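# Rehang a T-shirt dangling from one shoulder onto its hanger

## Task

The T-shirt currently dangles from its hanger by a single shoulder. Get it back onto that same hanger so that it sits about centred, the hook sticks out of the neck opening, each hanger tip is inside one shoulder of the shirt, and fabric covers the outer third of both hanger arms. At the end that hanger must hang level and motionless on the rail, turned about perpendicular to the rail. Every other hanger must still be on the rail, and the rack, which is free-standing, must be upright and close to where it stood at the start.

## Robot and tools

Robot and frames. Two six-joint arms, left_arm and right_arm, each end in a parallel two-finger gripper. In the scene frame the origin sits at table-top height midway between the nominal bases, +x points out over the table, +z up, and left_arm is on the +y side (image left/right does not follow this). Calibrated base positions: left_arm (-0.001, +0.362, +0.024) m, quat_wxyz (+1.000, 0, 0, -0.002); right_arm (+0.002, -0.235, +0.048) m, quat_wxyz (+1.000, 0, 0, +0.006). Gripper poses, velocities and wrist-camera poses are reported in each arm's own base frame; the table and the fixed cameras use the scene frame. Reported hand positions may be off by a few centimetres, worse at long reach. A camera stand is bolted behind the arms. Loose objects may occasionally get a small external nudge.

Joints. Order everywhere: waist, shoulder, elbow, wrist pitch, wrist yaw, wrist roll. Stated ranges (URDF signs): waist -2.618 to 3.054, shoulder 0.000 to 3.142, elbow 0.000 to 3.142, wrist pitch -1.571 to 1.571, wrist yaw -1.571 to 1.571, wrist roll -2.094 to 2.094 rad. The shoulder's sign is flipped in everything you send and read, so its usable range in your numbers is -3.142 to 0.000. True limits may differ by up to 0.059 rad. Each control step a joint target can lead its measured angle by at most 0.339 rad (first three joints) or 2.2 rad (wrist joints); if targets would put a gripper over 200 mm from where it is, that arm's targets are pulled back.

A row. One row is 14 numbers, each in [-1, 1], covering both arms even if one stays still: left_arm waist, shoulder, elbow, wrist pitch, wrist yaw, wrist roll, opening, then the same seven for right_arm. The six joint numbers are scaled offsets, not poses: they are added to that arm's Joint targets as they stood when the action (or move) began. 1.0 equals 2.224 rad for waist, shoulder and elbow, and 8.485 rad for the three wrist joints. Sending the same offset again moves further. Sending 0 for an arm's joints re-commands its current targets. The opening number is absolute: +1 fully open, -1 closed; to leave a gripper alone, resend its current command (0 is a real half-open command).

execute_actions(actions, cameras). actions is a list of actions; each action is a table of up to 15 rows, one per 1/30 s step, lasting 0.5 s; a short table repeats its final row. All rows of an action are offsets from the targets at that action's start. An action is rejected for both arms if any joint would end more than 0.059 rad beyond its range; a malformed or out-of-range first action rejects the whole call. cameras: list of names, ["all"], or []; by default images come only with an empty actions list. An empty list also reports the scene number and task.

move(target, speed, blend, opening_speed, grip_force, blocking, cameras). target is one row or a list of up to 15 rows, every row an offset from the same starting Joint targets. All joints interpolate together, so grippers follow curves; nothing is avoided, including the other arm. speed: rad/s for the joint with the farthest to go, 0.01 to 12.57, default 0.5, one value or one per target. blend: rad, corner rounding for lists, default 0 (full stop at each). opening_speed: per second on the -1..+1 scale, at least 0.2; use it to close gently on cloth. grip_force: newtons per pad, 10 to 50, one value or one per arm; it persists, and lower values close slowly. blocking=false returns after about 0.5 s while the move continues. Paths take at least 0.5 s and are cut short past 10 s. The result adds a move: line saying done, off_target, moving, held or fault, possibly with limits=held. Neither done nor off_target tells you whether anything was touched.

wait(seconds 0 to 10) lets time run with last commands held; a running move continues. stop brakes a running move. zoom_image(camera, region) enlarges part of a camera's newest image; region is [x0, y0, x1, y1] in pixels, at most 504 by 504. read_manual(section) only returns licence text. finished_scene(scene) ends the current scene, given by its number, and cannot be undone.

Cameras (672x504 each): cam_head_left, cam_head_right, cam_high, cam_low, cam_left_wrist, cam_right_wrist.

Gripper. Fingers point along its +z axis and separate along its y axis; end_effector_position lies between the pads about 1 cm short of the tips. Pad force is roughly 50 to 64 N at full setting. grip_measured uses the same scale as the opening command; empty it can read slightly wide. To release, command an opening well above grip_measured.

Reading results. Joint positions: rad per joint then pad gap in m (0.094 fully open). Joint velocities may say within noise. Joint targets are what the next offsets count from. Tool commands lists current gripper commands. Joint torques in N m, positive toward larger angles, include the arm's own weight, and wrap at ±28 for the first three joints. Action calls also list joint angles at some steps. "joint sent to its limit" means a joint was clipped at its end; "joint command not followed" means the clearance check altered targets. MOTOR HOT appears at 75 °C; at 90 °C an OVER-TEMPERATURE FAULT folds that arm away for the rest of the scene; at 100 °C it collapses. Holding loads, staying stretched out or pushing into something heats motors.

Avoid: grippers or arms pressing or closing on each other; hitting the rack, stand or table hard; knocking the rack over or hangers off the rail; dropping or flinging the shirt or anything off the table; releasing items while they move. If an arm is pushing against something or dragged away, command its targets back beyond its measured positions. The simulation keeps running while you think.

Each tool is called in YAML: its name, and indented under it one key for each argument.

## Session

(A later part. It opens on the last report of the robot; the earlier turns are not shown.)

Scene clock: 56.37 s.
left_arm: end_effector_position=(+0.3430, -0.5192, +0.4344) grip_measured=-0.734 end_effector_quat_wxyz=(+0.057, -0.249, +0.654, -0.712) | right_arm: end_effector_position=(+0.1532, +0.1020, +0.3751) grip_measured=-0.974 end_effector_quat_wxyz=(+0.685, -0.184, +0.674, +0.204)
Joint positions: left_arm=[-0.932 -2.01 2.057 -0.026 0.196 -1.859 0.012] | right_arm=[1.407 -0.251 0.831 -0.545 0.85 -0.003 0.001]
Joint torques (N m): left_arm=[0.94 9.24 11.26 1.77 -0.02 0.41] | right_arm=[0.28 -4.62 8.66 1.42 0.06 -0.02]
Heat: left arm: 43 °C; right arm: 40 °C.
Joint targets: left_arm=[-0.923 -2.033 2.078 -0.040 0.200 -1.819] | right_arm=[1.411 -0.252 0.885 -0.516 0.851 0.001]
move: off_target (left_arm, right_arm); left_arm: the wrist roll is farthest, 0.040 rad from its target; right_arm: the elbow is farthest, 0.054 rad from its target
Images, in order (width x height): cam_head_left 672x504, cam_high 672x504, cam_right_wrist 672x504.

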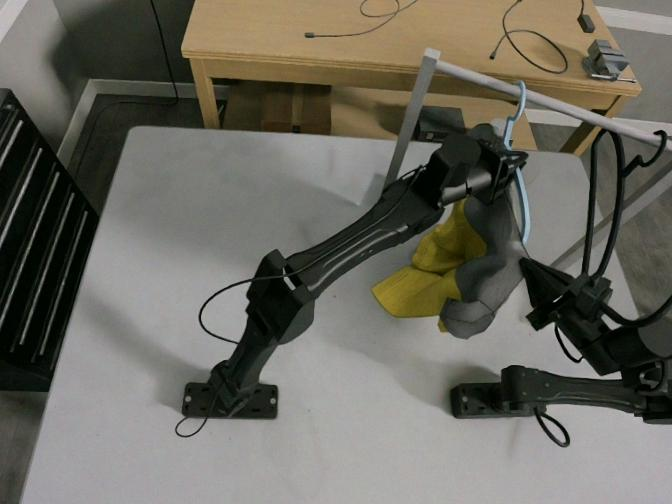

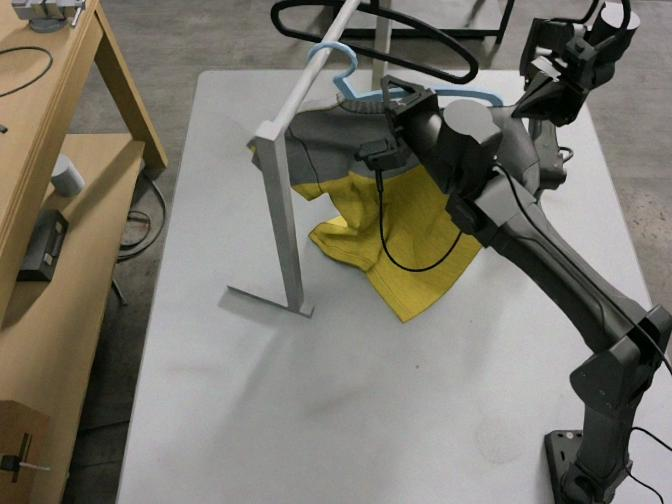

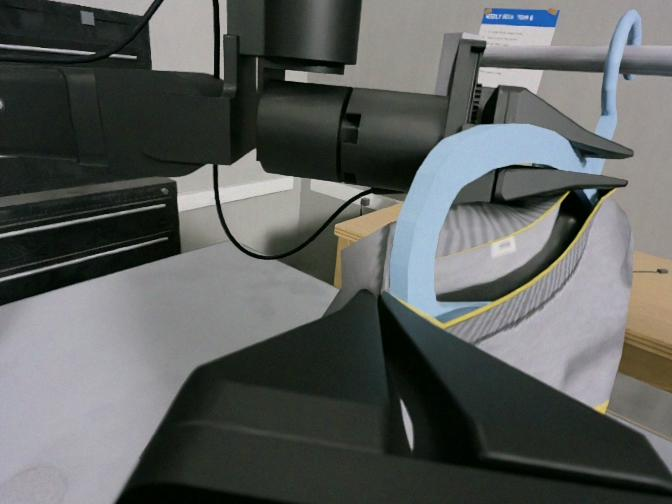

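move:
  target: [0,0,0,0,0,0,-1,-0.05,-0.0665,0.0562,0.006,0,0,-1]
  cameras: ["cam_right_wrist","cam_head_left","cam_high"]
  speed: 0.25

Scene clock: 57.57 s.
left_arm: end_effector_position=(+0.3458, -0.5174, +0.4344) grip_measured=-0.734 end_effector_quat_wxyz=(+0.059, -0.251, +0.653, -0.712) | right_arm: end_effector_position=(+0.1656, +0.1057, +0.4041) grip_measured=-0.974 end_effector_quat_wxyz=(+0.689, -0.164, +0.685, +0.169)
Joint positions: left_arm=[-0.928 -2.01 2.057 -0.026 0.193 -1.859 0.012] | right_arm=[1.309 -0.401 0.958 -0.545 0.834 -0.003 0.001]
Joint torques (N m): left_arm=[0.29 9.39 11.4 1.77 -0.02 0.4] | right_arm=[-0.66 -3.81 8.66 1.9 0.13 -0.03]
Heat: left arm: 43 °C; right arm: 40 °C.
Joint targets: left_arm=[-0.923 -2.033 2.078 -0.040 0.200 -1.819] | right_arm=[1.300 -0.399 1.010 -0.465 0.851 0.001]
move: off_target (left_arm, right_arm); left_arm: the wrist roll is farthest, 0.040 rad from its target; right_arm: the wrist pitch is farthest, 0.080 rad from its target
Images, in order (width x height): cam_head_left 672x504, cam_high 672x504, cam_right_wrist 672x504.

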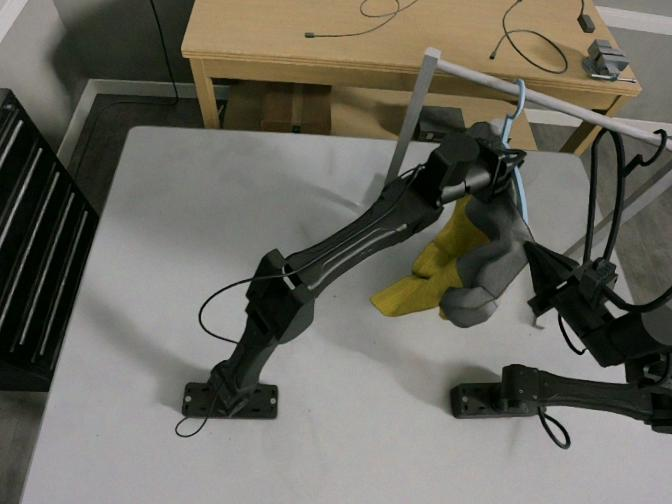

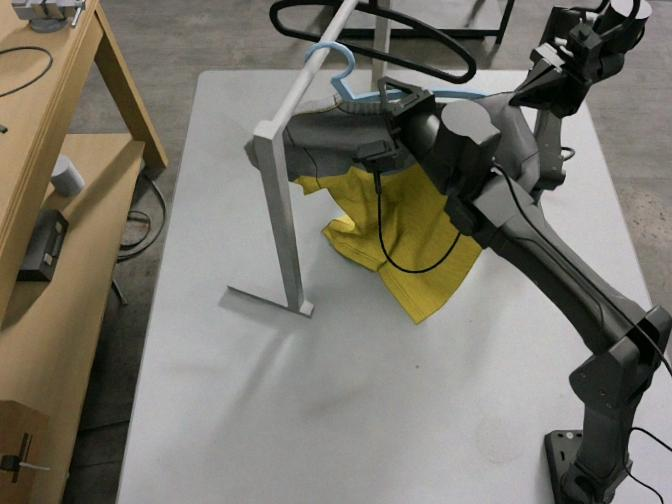

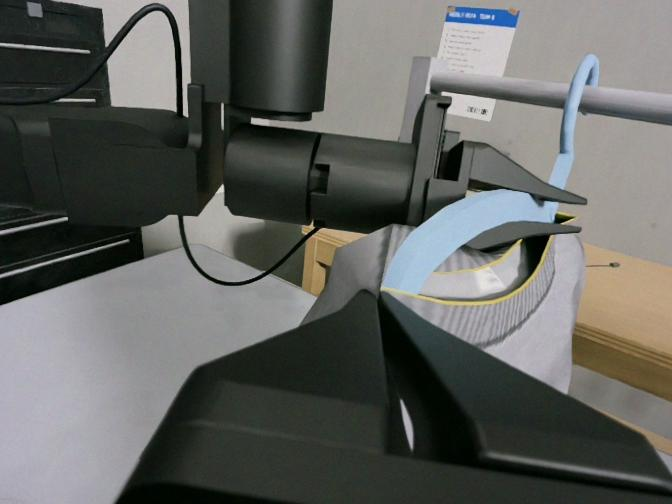

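move:
  target: [0,0,0,0,0,0,-1,-0.155,-0.08,0.003,0.026,-0.0178,0,-1]
  cameras: ["cam_right_wrist","cam_head_left","cam_high","cam_left_wrist","cam_head_right"]
  speed: 0.35

Scene clock: 60.80 s.
left_arm: end_effector_position=(+0.3447, -0.5186, +0.4332) grip_measured=-0.735 end_effector_quat_wxyz=(+0.062, -0.243, +0.657, -0.711) | right_arm: end_effector_position=(+0.2153, +0.1023, +0.4271) grip_measured=-0.974 end_effector_quat_wxyz=(+0.719, -0.067, +0.685, +0.103)
Joint positions: left_arm=[-0.928 -2.012 2.057 -0.026 0.202 -1.842 0.012] | right_arm=[0.96 -0.577 0.972 -0.325 0.719 -0.003 0.001]
Joint torques (N m): left_arm=[0.32 9.36 11.3 1.74 0.01 0.21] | right_arm=[-0.4 -2.58 8.59 1.92 -0.16 -0.03]
Heat: left arm: 43 °C; right arm: 41 °C.
Joint targets: left_arm=[-0.923 -2.033 2.078 -0.040 0.200 -1.819] | right_arm=[0.955 -0.577 1.016 -0.244 0.700 0.001]
move: off_target (right_arm); right_arm: the wrist pitch is farthest, 0.080 rad from its target
Images, in order (width x height): cam_head_left 672x504, cam_head_right 672x504, cam_high 672x504, cam_left_wrist 672x504, cam_right_wrist 672x504.

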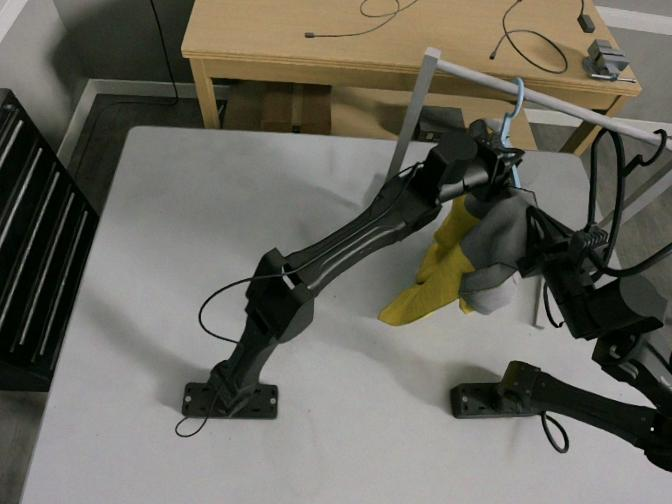

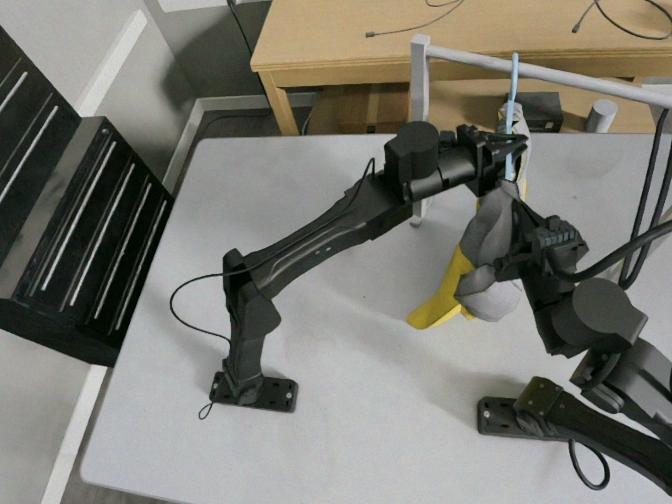

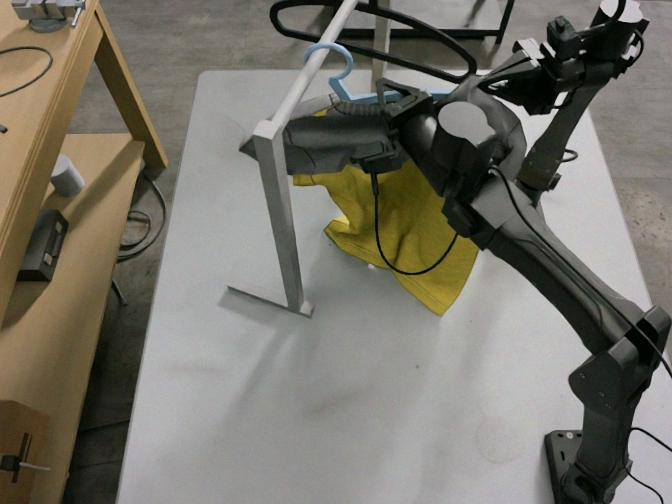

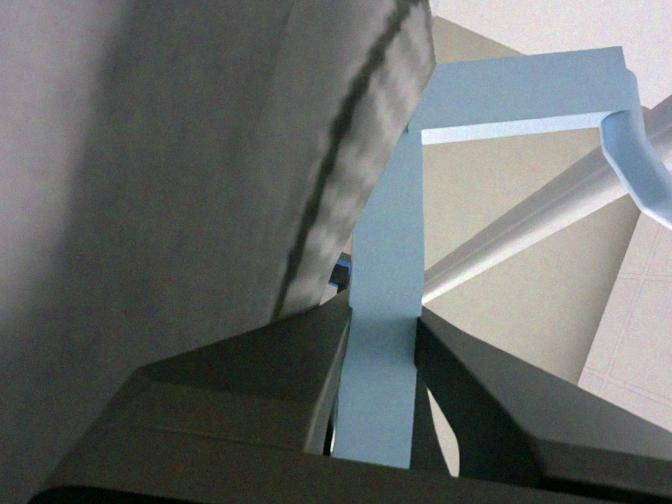

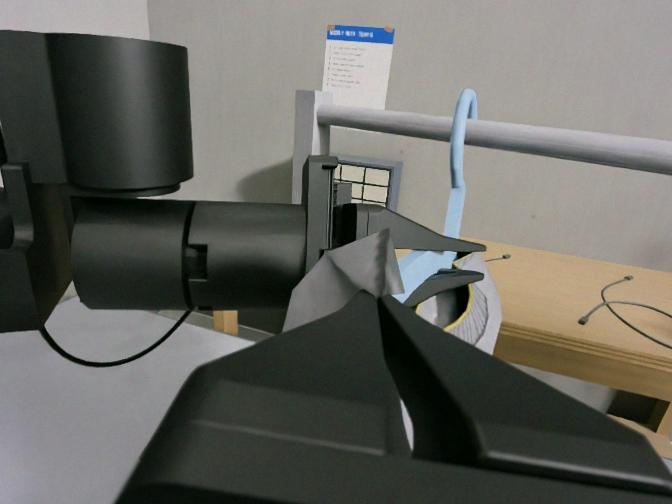

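move:
  target: [0,0,0,0,0,0,-1,-0.103,-0.052,-0.003,0.018,-0.012,0,-1]
  cameras: ["cam_right_wrist","cam_head_left","cam_high","cam_low"]
  speed: 0.4

zoom_image:
  camera: "cam_low"
  region: [250, 50, 500, 300]

zoom_image:
  camera: "cam_high"
  region: [230, 30, 560, 330]

Scene clock: 62.30 s.
left_arm: end_effector_position=(+0.3524, -0.5137, +0.4332) grip_measured=-0.735 end_effector_quat_wxyz=(+0.072, -0.248, +0.655, -0.710) | right_arm: end_effector_position=(+0.2554, +0.0940, +0.4362) grip_measured=-0.974 end_effector_quat_wxyz=(+0.735, -0.023, +0.674, +0.069)
Joint positions: left_arm=[-0.916 -2.012 2.057 -0.026 0.192 -1.836 0.012] | right_arm=[0.734 -0.69 0.972 -0.174 0.603 -0.003 0.001]
Joint torques (N m): left_arm=[-0.54 9.35 11.45 1.77 0.03 0.1] | right_arm=[-0.65 -1.74 8.46 1.97 -0.05 -0.02]
Heat: left arm: 43 °C; right arm: 42 °C.
Joint targets: left_arm=[-0.923 -2.033 2.078 -0.040 0.200 -1.819] | right_arm=[0.726 -0.693 1.010 -0.092 0.598 0.001]
move: off_target (right_arm); right_arm: the wrist pitch is farthest, 0.083 rad from its target
Images, in order (width x height): cam_head_left 672x504, cam_high 672x504, cam_low 672x504, cam_right_wrist 672x504.

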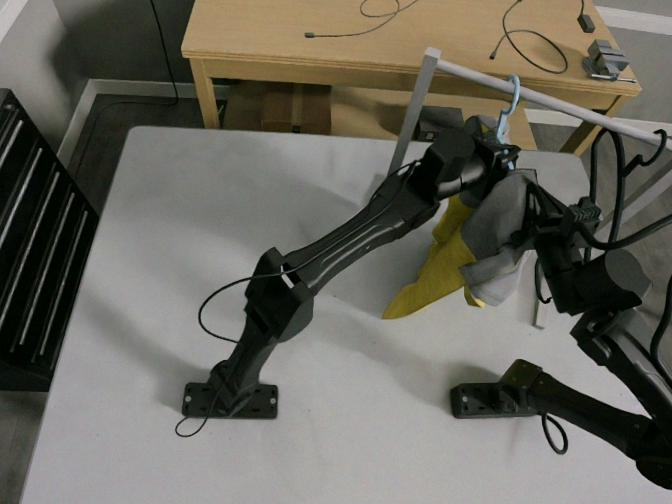

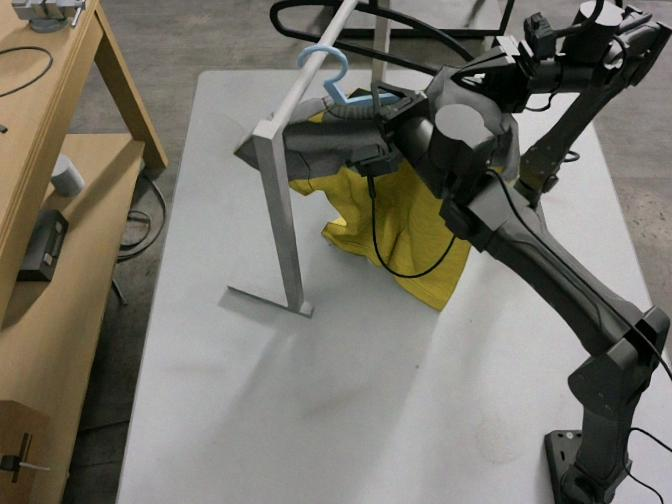

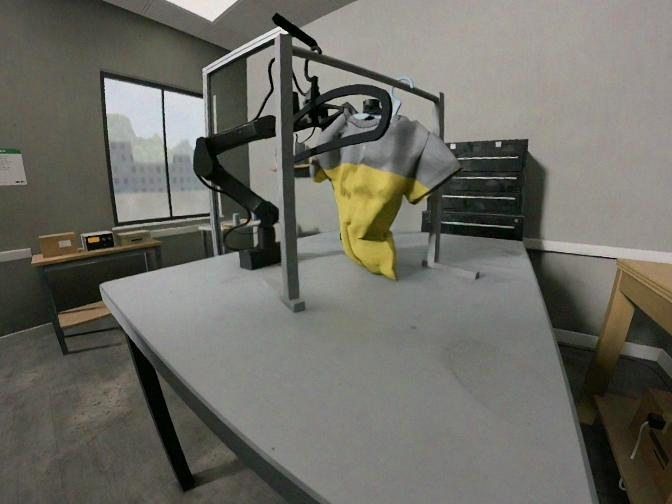

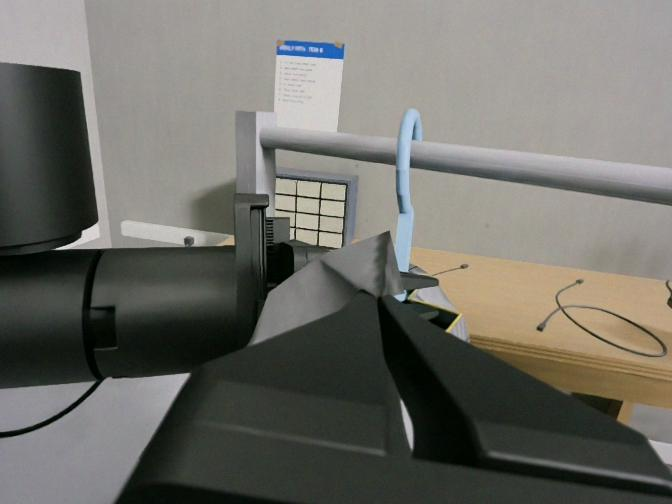

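Scaled by 2.016 from the camera's 672x504 image, which has a finer 960x720 frame.

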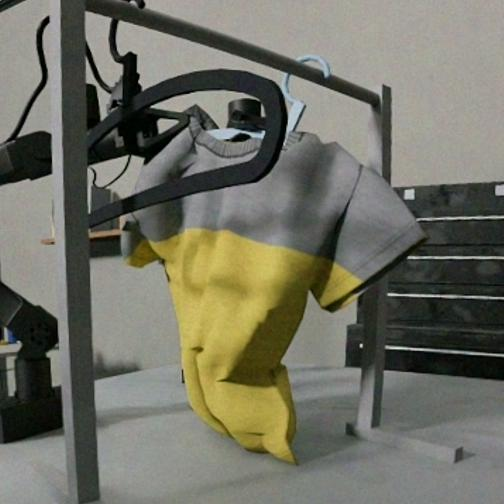

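Scaled by 1.527 from the camera's 672x504 image, which has a finer 960x720 frame.

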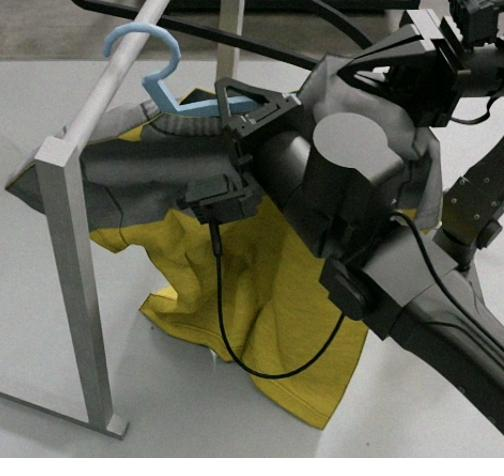

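move:
  target:
    - [0,0,0,0,0,0,-1,-0.062,-0.021,-0.047,0.0167,-0.0115,0,-1]
    - [0,0,0,0,0,0,-1,-0.062,-0.021,-0.047,0.0167,-0.0115,0,0]
  cameras: ["cam_right_wrist","cam_head_left","cam_high","cam_low","cam_left_wrist"]
  speed: 0.4
  opening_speed: 1.5

Scene clock: 64.43 s.
left_arm: end_effector_position=(+0.3542, -0.5152, +0.4276) grip_measured=-0.735 end_effector_quat_wxyz=(+0.080, -0.245, +0.661, -0.705) | right_arm: end_effector_position=(+0.2783, +0.0838, +0.4465) grip_measured=-0.002 end_effector_quat_wxyz=(+0.765, +0.008, +0.640, +0.071)
Joint positions: left_arm=[-0.916 -2.018 2.057 -0.032 0.187 -1.815 0.012] | right_arm=[0.593 -0.735 0.92 0.022 0.504 0.003 0.047]
Joint torques (N m): left_arm=[-0.55 10.02 11.38 1.79 0.09 0.03] | right_arm=[-0.38 -1.33 4.9 1.45 -0.02 -0.03]
Heat: left arm: 43 °C; right arm: 42 °C.
Joint targets: left_arm=[-0.923 -2.033 2.078 -0.040 0.200 -1.819] | right_arm=[0.588 -0.740 0.905 0.050 0.501 0.001]
move: done; target 2's new numbers were sent with right_arm's wrist pitch 0.074 rad from that target
Images, in order (width x height): cam_head_left 672x504, cam_high 672x504, cam_low 672x504, cam_left_wrist 672x504, cam_right_wrist 672x504.

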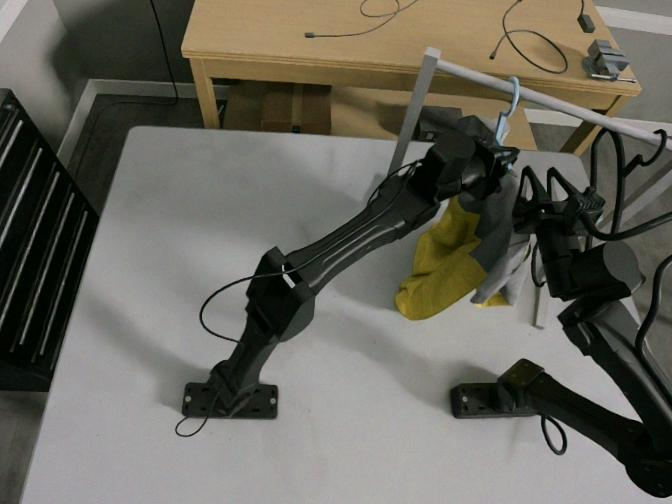

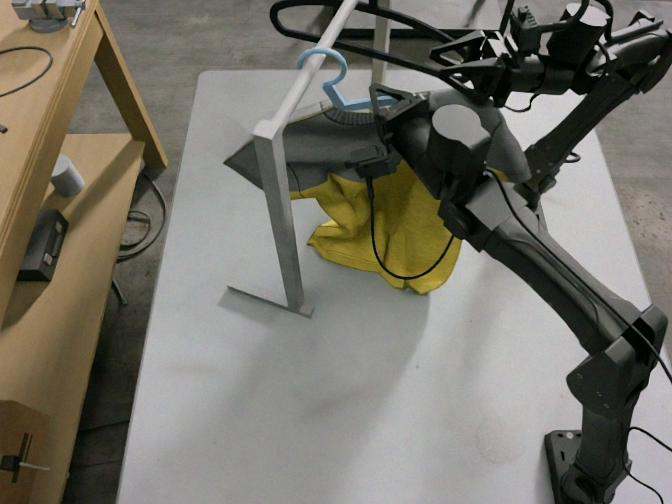

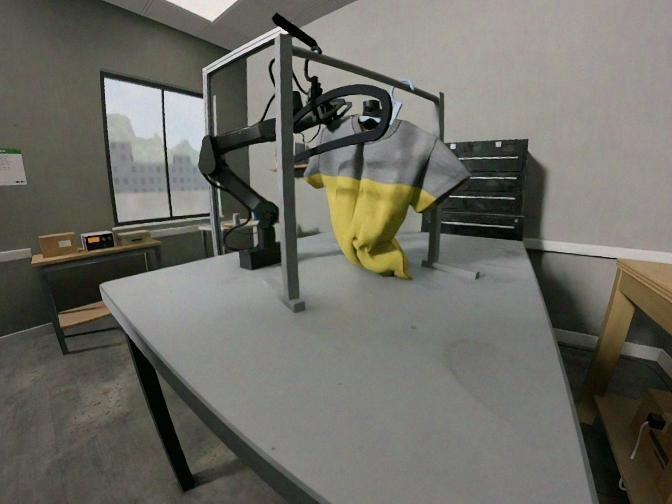

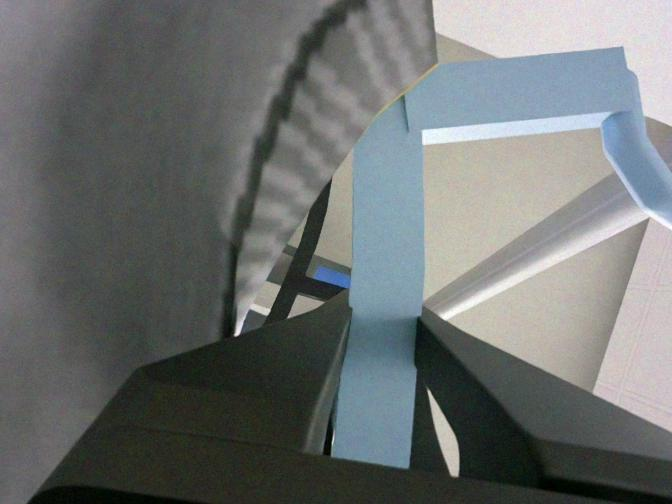

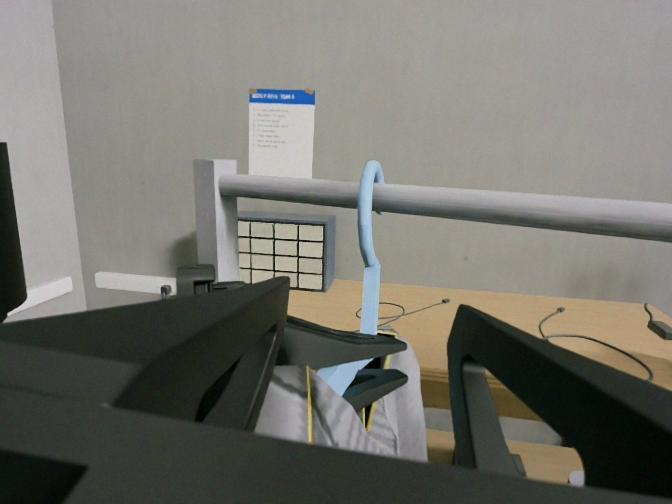

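move:
  target:
    - [0,0,0,0,0,0,-1,0,0.108,0,-0.02,0,0,0.2]
    - [0,0,0,0,0,0,-1,0.0,0.108,0,-0.075,0,0,0.2]
  cameras: ["cam_right_wrist","cam_head_right","cam_high","cam_low"]
  speed: 0.8
  blend: [0.2,0]

zoom_image:
  camera: "cam_low"
  region: [250, 50, 500, 300]

Scene clock: 66.47 s.
left_arm: end_effector_position=(+0.3537, -0.5155, +0.4276) grip_measured=-0.735 end_effector_quat_wxyz=(+0.076, -0.246, +0.660, -0.705) | right_arm: end_effector_position=(+0.2261, +0.0504, +0.3631) grip_measured=+0.198 end_effector_quat_wxyz=(+0.658, -0.064, +0.751, +0.006)
Joint positions: left_arm=[-0.916 -2.018 2.057 -0.032 0.19 -1.822 0.012] | right_arm=[0.593 -0.501 0.911 -0.564 0.495 -0.003 0.056]
Joint torques (N m): left_arm=[-0.65 10.11 11.38 1.87 0.07 0.06] | right_arm=[-0.39 -2.66 4.98 1.11 0.07 -0.03]
Heat: left arm: 42 °C; right arm: 41 °C.
Joint targets: left_arm=[-0.923 -2.033 2.078 -0.040 0.200 -1.819] | right_arm=[0.588 -0.500 0.905 -0.586 0.501 0.001]
move: done; blend cut to 0.1201 rad at target 1
Images, in order (width x height): cam_head_right 672x504, cam_high 672x504, cam_low 672x504, cam_right_wrist 672x504.

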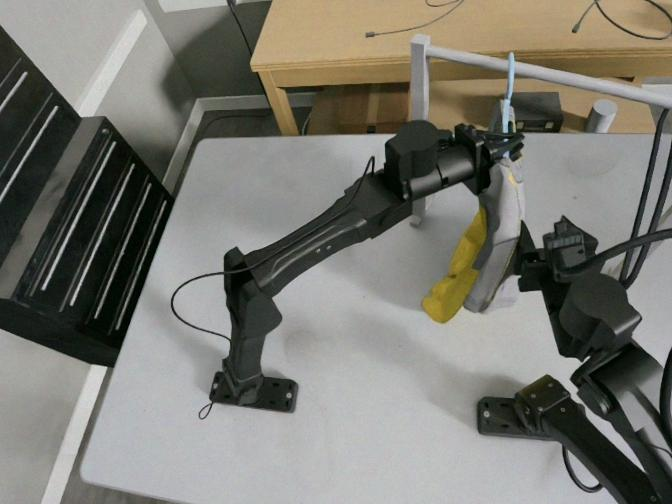

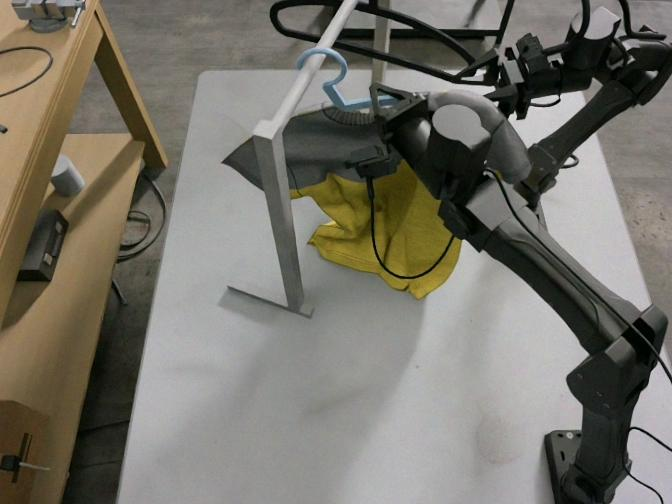

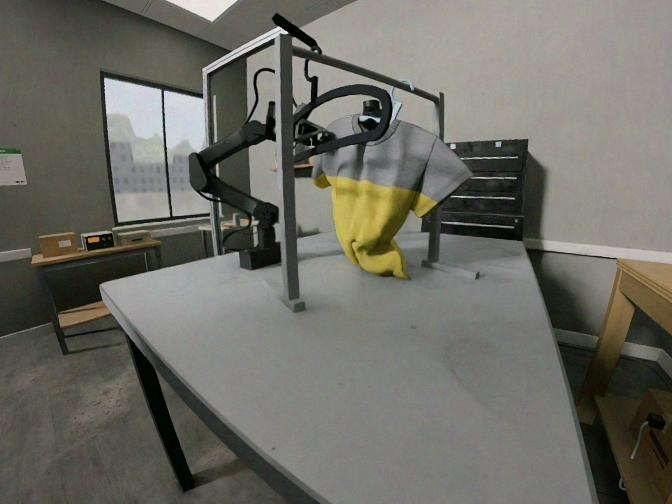

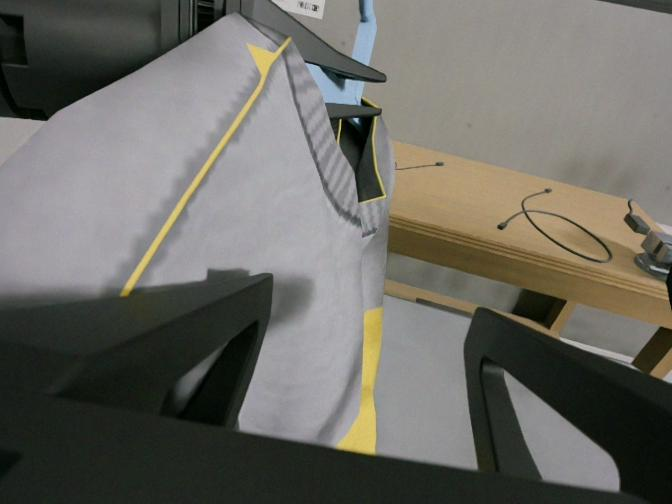

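Scaled by 2.016 from the camera's 672x504 image, which has a finer 960x720 frame.

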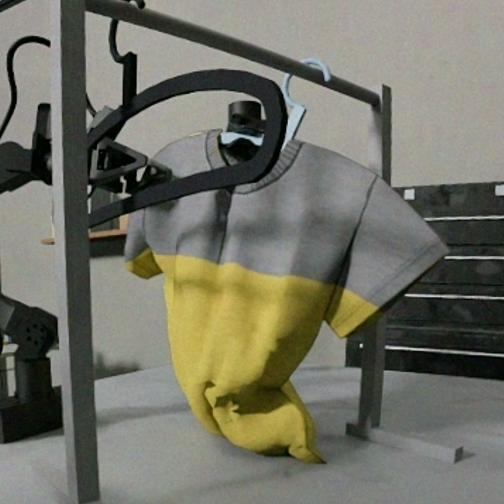

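move:
  target:
    - [0,0,0,0,0,0,0.5,0,0,0,0,0,0,0.2]
    - [0,0.1874,-0.2375,0.0183,0,0,0.5,0,0.03,0,0,0,0,0.2]
  cameras: ["all"]
  speed: 0.5
  opening_speed: 0.8

zoom_image:
  camera: "cam_low"
  region: [250, 50, 500, 300]

zoom_image:
  camera: "cam_high"
  region: [200, 30, 530, 330]

Scene clock: 70.40 s.
left_arm: end_effector_position=(+0.2991, -0.4438, +0.4312) grip_measured=+0.497 end_effector_quat_wxyz=(+0.078, -0.245, +0.657, -0.709) | right_arm: end_effector_position=(+0.2145, +0.0425, +0.3733) grip_measured=+0.198 end_effector_quat_wxyz=(+0.675, -0.054, +0.735, +0.016)
Joint positions: left_arm=[-0.916 -1.64 1.578 0.08 0.188 -1.822 0.07] | right_arm=[0.593 -0.445 0.911 -0.565 0.495 -0.003 0.056]
Joint torques (N m): left_arm=[-0.38 9.92 6.94 2.23 0.1 0.01] | right_arm=[-0.39 -2.21 4.81 1.12 0.05 -0.03]
Heat: left arm: 42 °C; right arm: 41 °C.
Joint targets: left_arm=[-0.923 -1.616 1.550 0.115 0.200 -1.819] | right_arm=[0.588 -0.433 0.905 -0.586 0.501 0.001]
move: done

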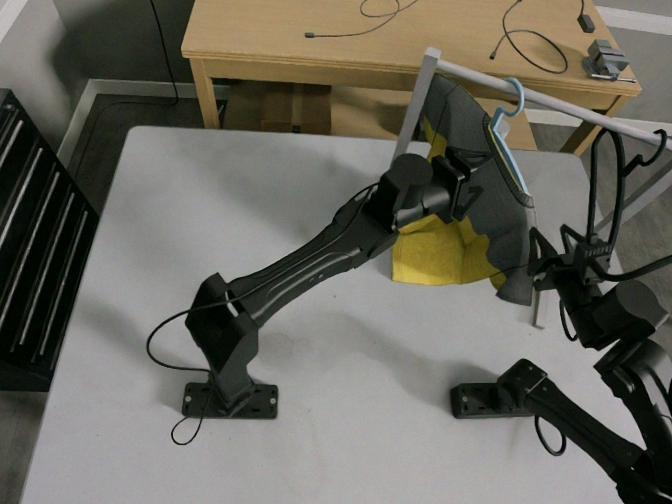

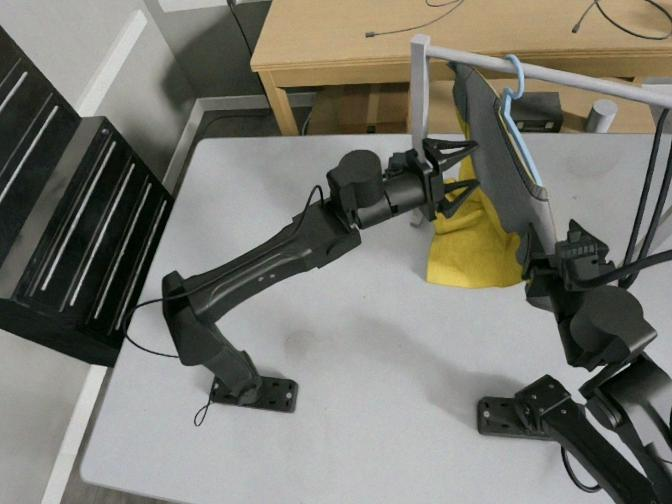

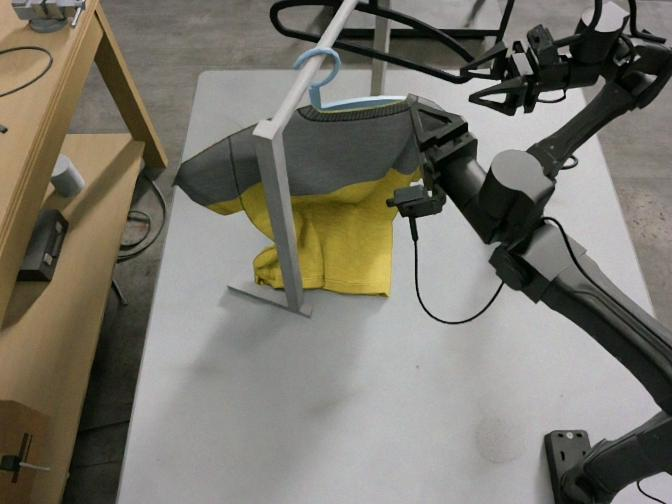

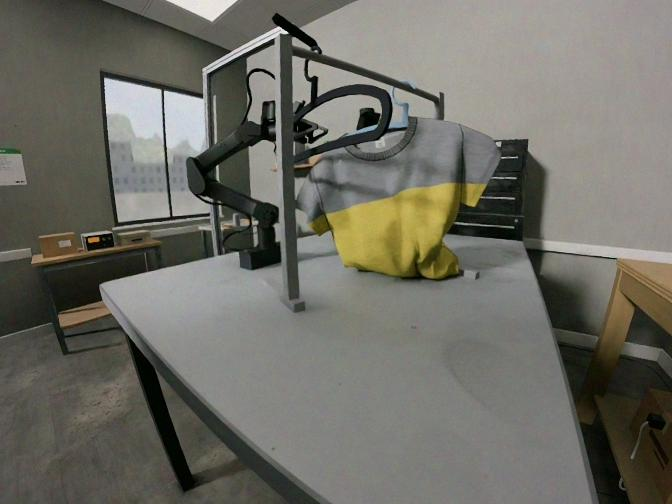

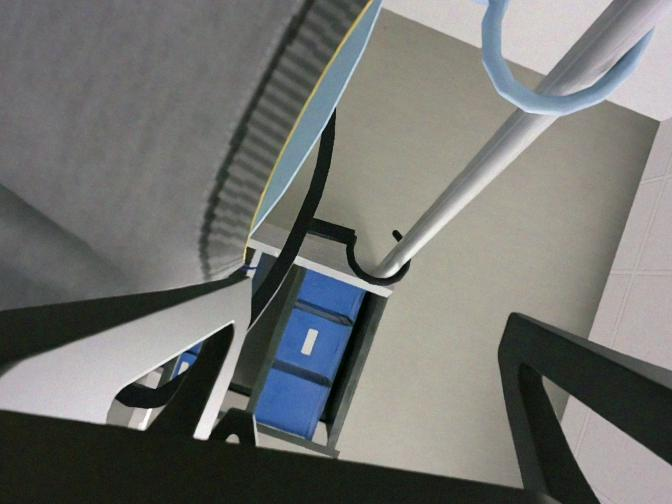

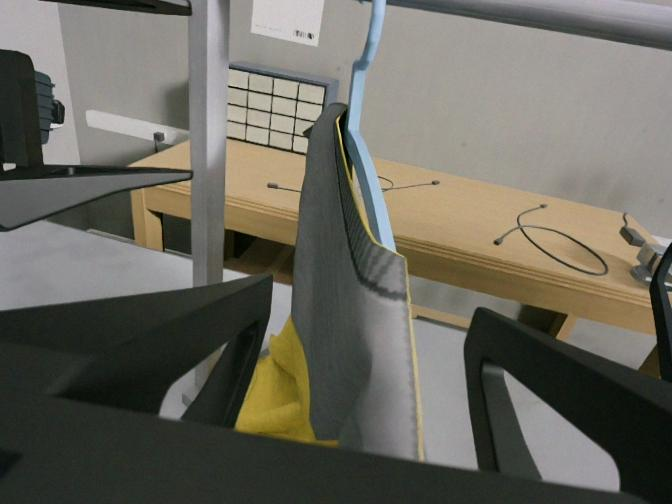

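Scaled by 2.016 from the camera's 672x504 image, which has a finer 960x720 frame.

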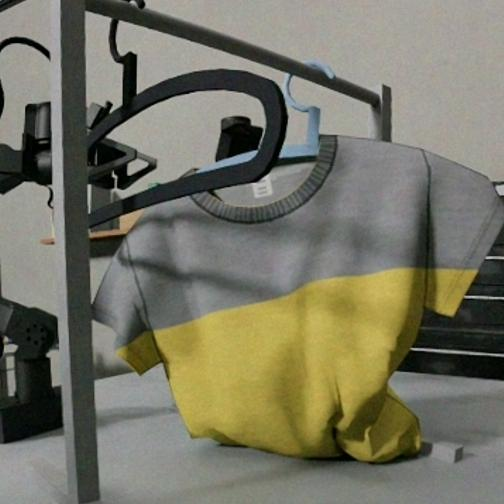

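Scaled by 1.527 from the camera's 672x504 image, which has a finer 960x720 frame.

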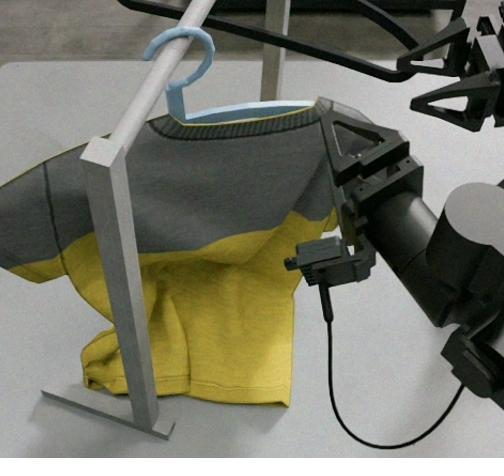

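move:
  target: [0.023,0.1425,-0.18,-0.01,-0.0236,0.2145,1,0,0.06,0,0.0,0,0,0.2]
  cameras: ["all"]
  speed: 1.2

Scene clock: 73.83 s.
left_arm: end_effector_position=(+0.2913, -0.3509, +0.3825) grip_measured=+0.997 end_effector_quat_wxyz=(+0.616, +0.308, +0.661, -0.297) | right_arm: end_effector_position=(+0.1855, +0.0212, +0.3950) grip_measured=+0.198 end_effector_quat_wxyz=(+0.716, -0.027, +0.696, +0.037)
Joint positions: left_arm=[-0.877 -1.321 1.177 0.08 0.007 -0.012 0.094] | right_arm=[0.593 -0.313 0.911 -0.565 0.504 -0.003 0.056]
Joint torques (N m): left_arm=[0.49 6.89 7.19 1.47 -0.07 0.14] | right_arm=[-0.38 -3.18 4.3 1.09 0.02 -0.03]
Heat: left arm: 42 °C; right arm: 41 °C.
Joint targets: left_arm=[-0.872 -1.299 1.150 0.030 0.000 0.001] | right_arm=[0.588 -0.299 0.905 -0.586 0.501 0.001]
move: off_target (left_arm); left_arm: the wrist pitch is farthest, 0.050 rad from its target

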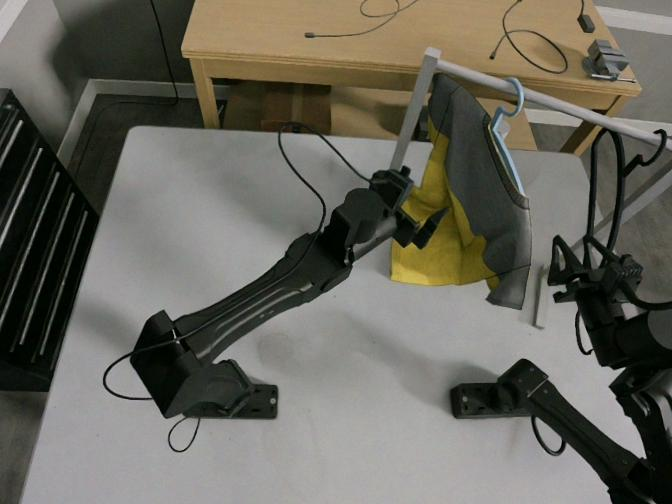

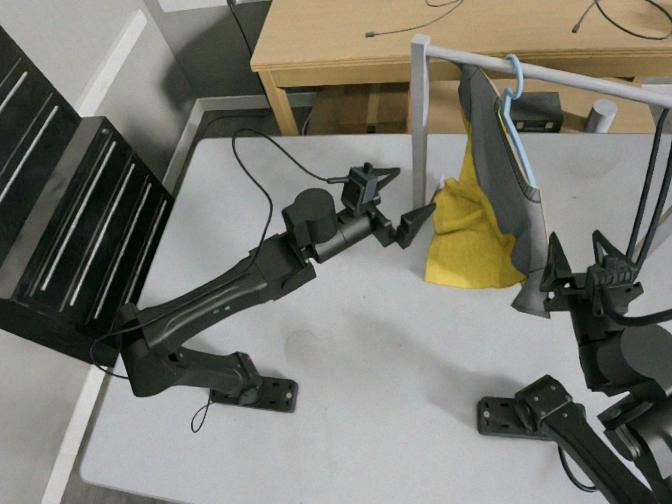

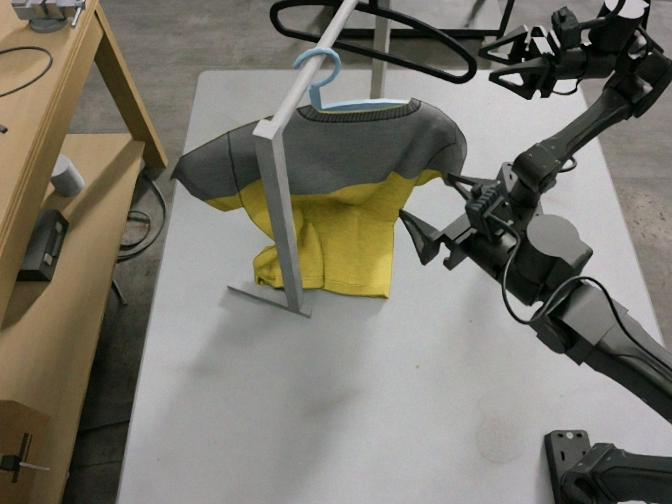

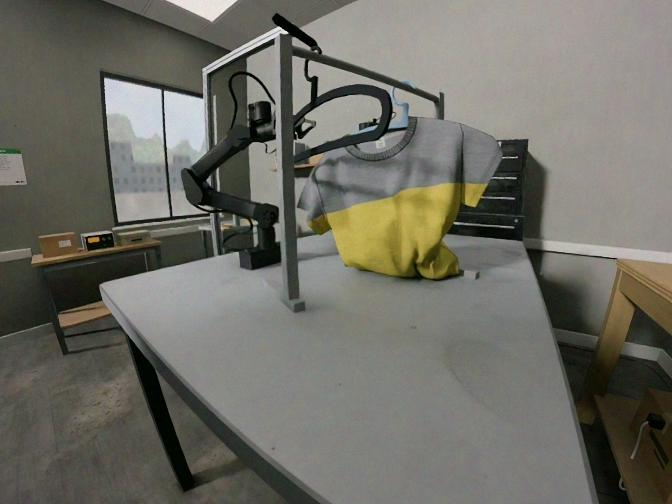

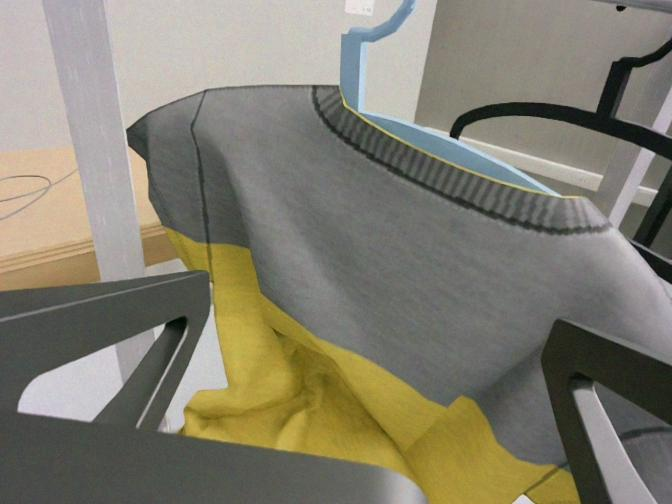

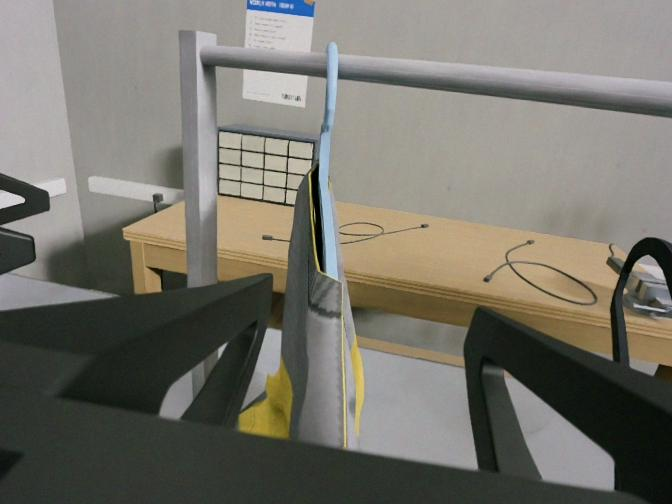

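move:
  target: [0,0,0,0,0,0,1,-0.2,-0.377,0.245,0.0094,-0.0708,0,0.3]
  cameras: ["cam_right_wrist","cam_head_left","cam_left_wrist"]
  speed: 0.8

Scene clock: 76.93 s.
left_arm: end_effector_position=(+0.2913, -0.3509, +0.3825) grip_measured=+0.997 end_effector_quat_wxyz=(+0.617, +0.309, +0.661, -0.296) | right_arm: end_effector_position=(+0.3646, +0.0713, +0.4104) grip_measured=+0.298 end_effector_quat_wxyz=(+0.594, -0.087, +0.796, +0.078)
Joint positions: left_arm=[-0.877 -1.321 1.177 0.08 0.007 -0.011 0.094] | right_arm=[0.147 -1.144 1.41 -0.553 -0.088 -0.003 0.061]
Joint torques (N m): left_arm=[0.5 6.75 7.01 1.48 -0.09 0.12] | right_arm=[-0.34 2.97 8.87 1.78 -0.11 -0.03]
Heat: left arm: 42 °C; right arm: 41 °C.
Joint targets: left_arm=[-0.872 -1.299 1.150 0.030 0.000 0.001] | right_arm=[0.144 -1.138 1.450 -0.507 -0.100 0.001]
move: off_target (left_arm, right_arm); left_arm: the wrist pitch is farthest, 0.050 rad from its target; right_arm: the wrist pitch is farthest, 0.047 rad from its target
Images, in order (width x height): cam_head_left 672x504, cam_left_wrist 672x504, cam_right_wrist 672x504.

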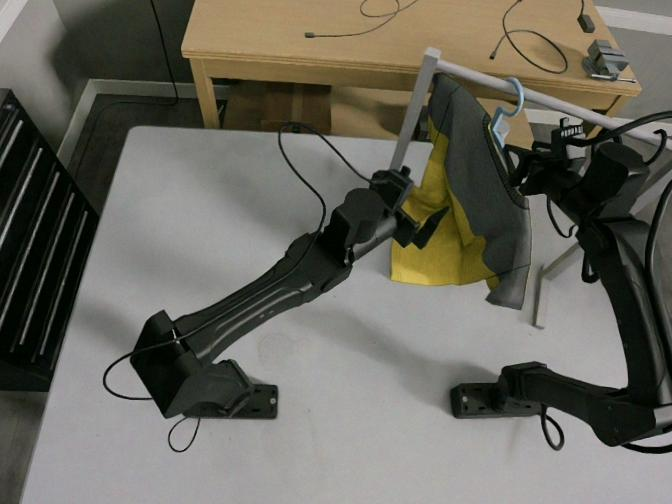

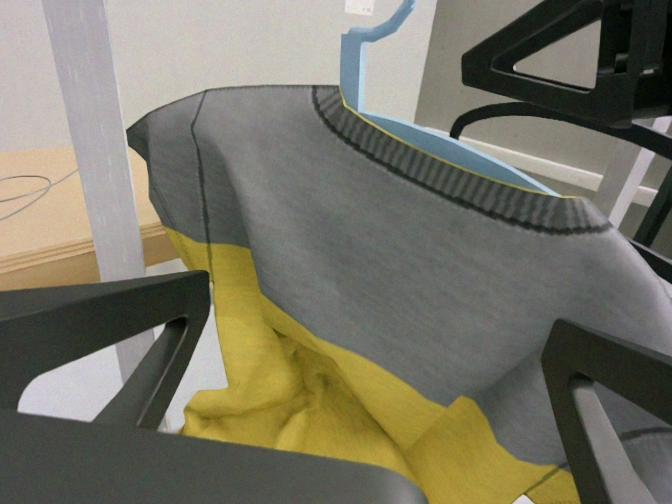

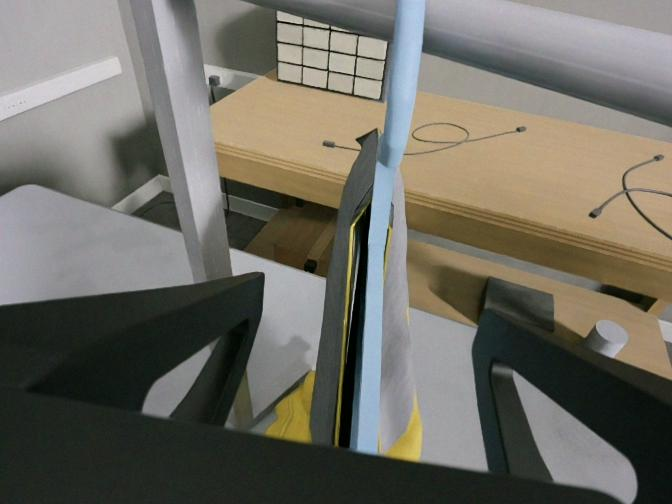

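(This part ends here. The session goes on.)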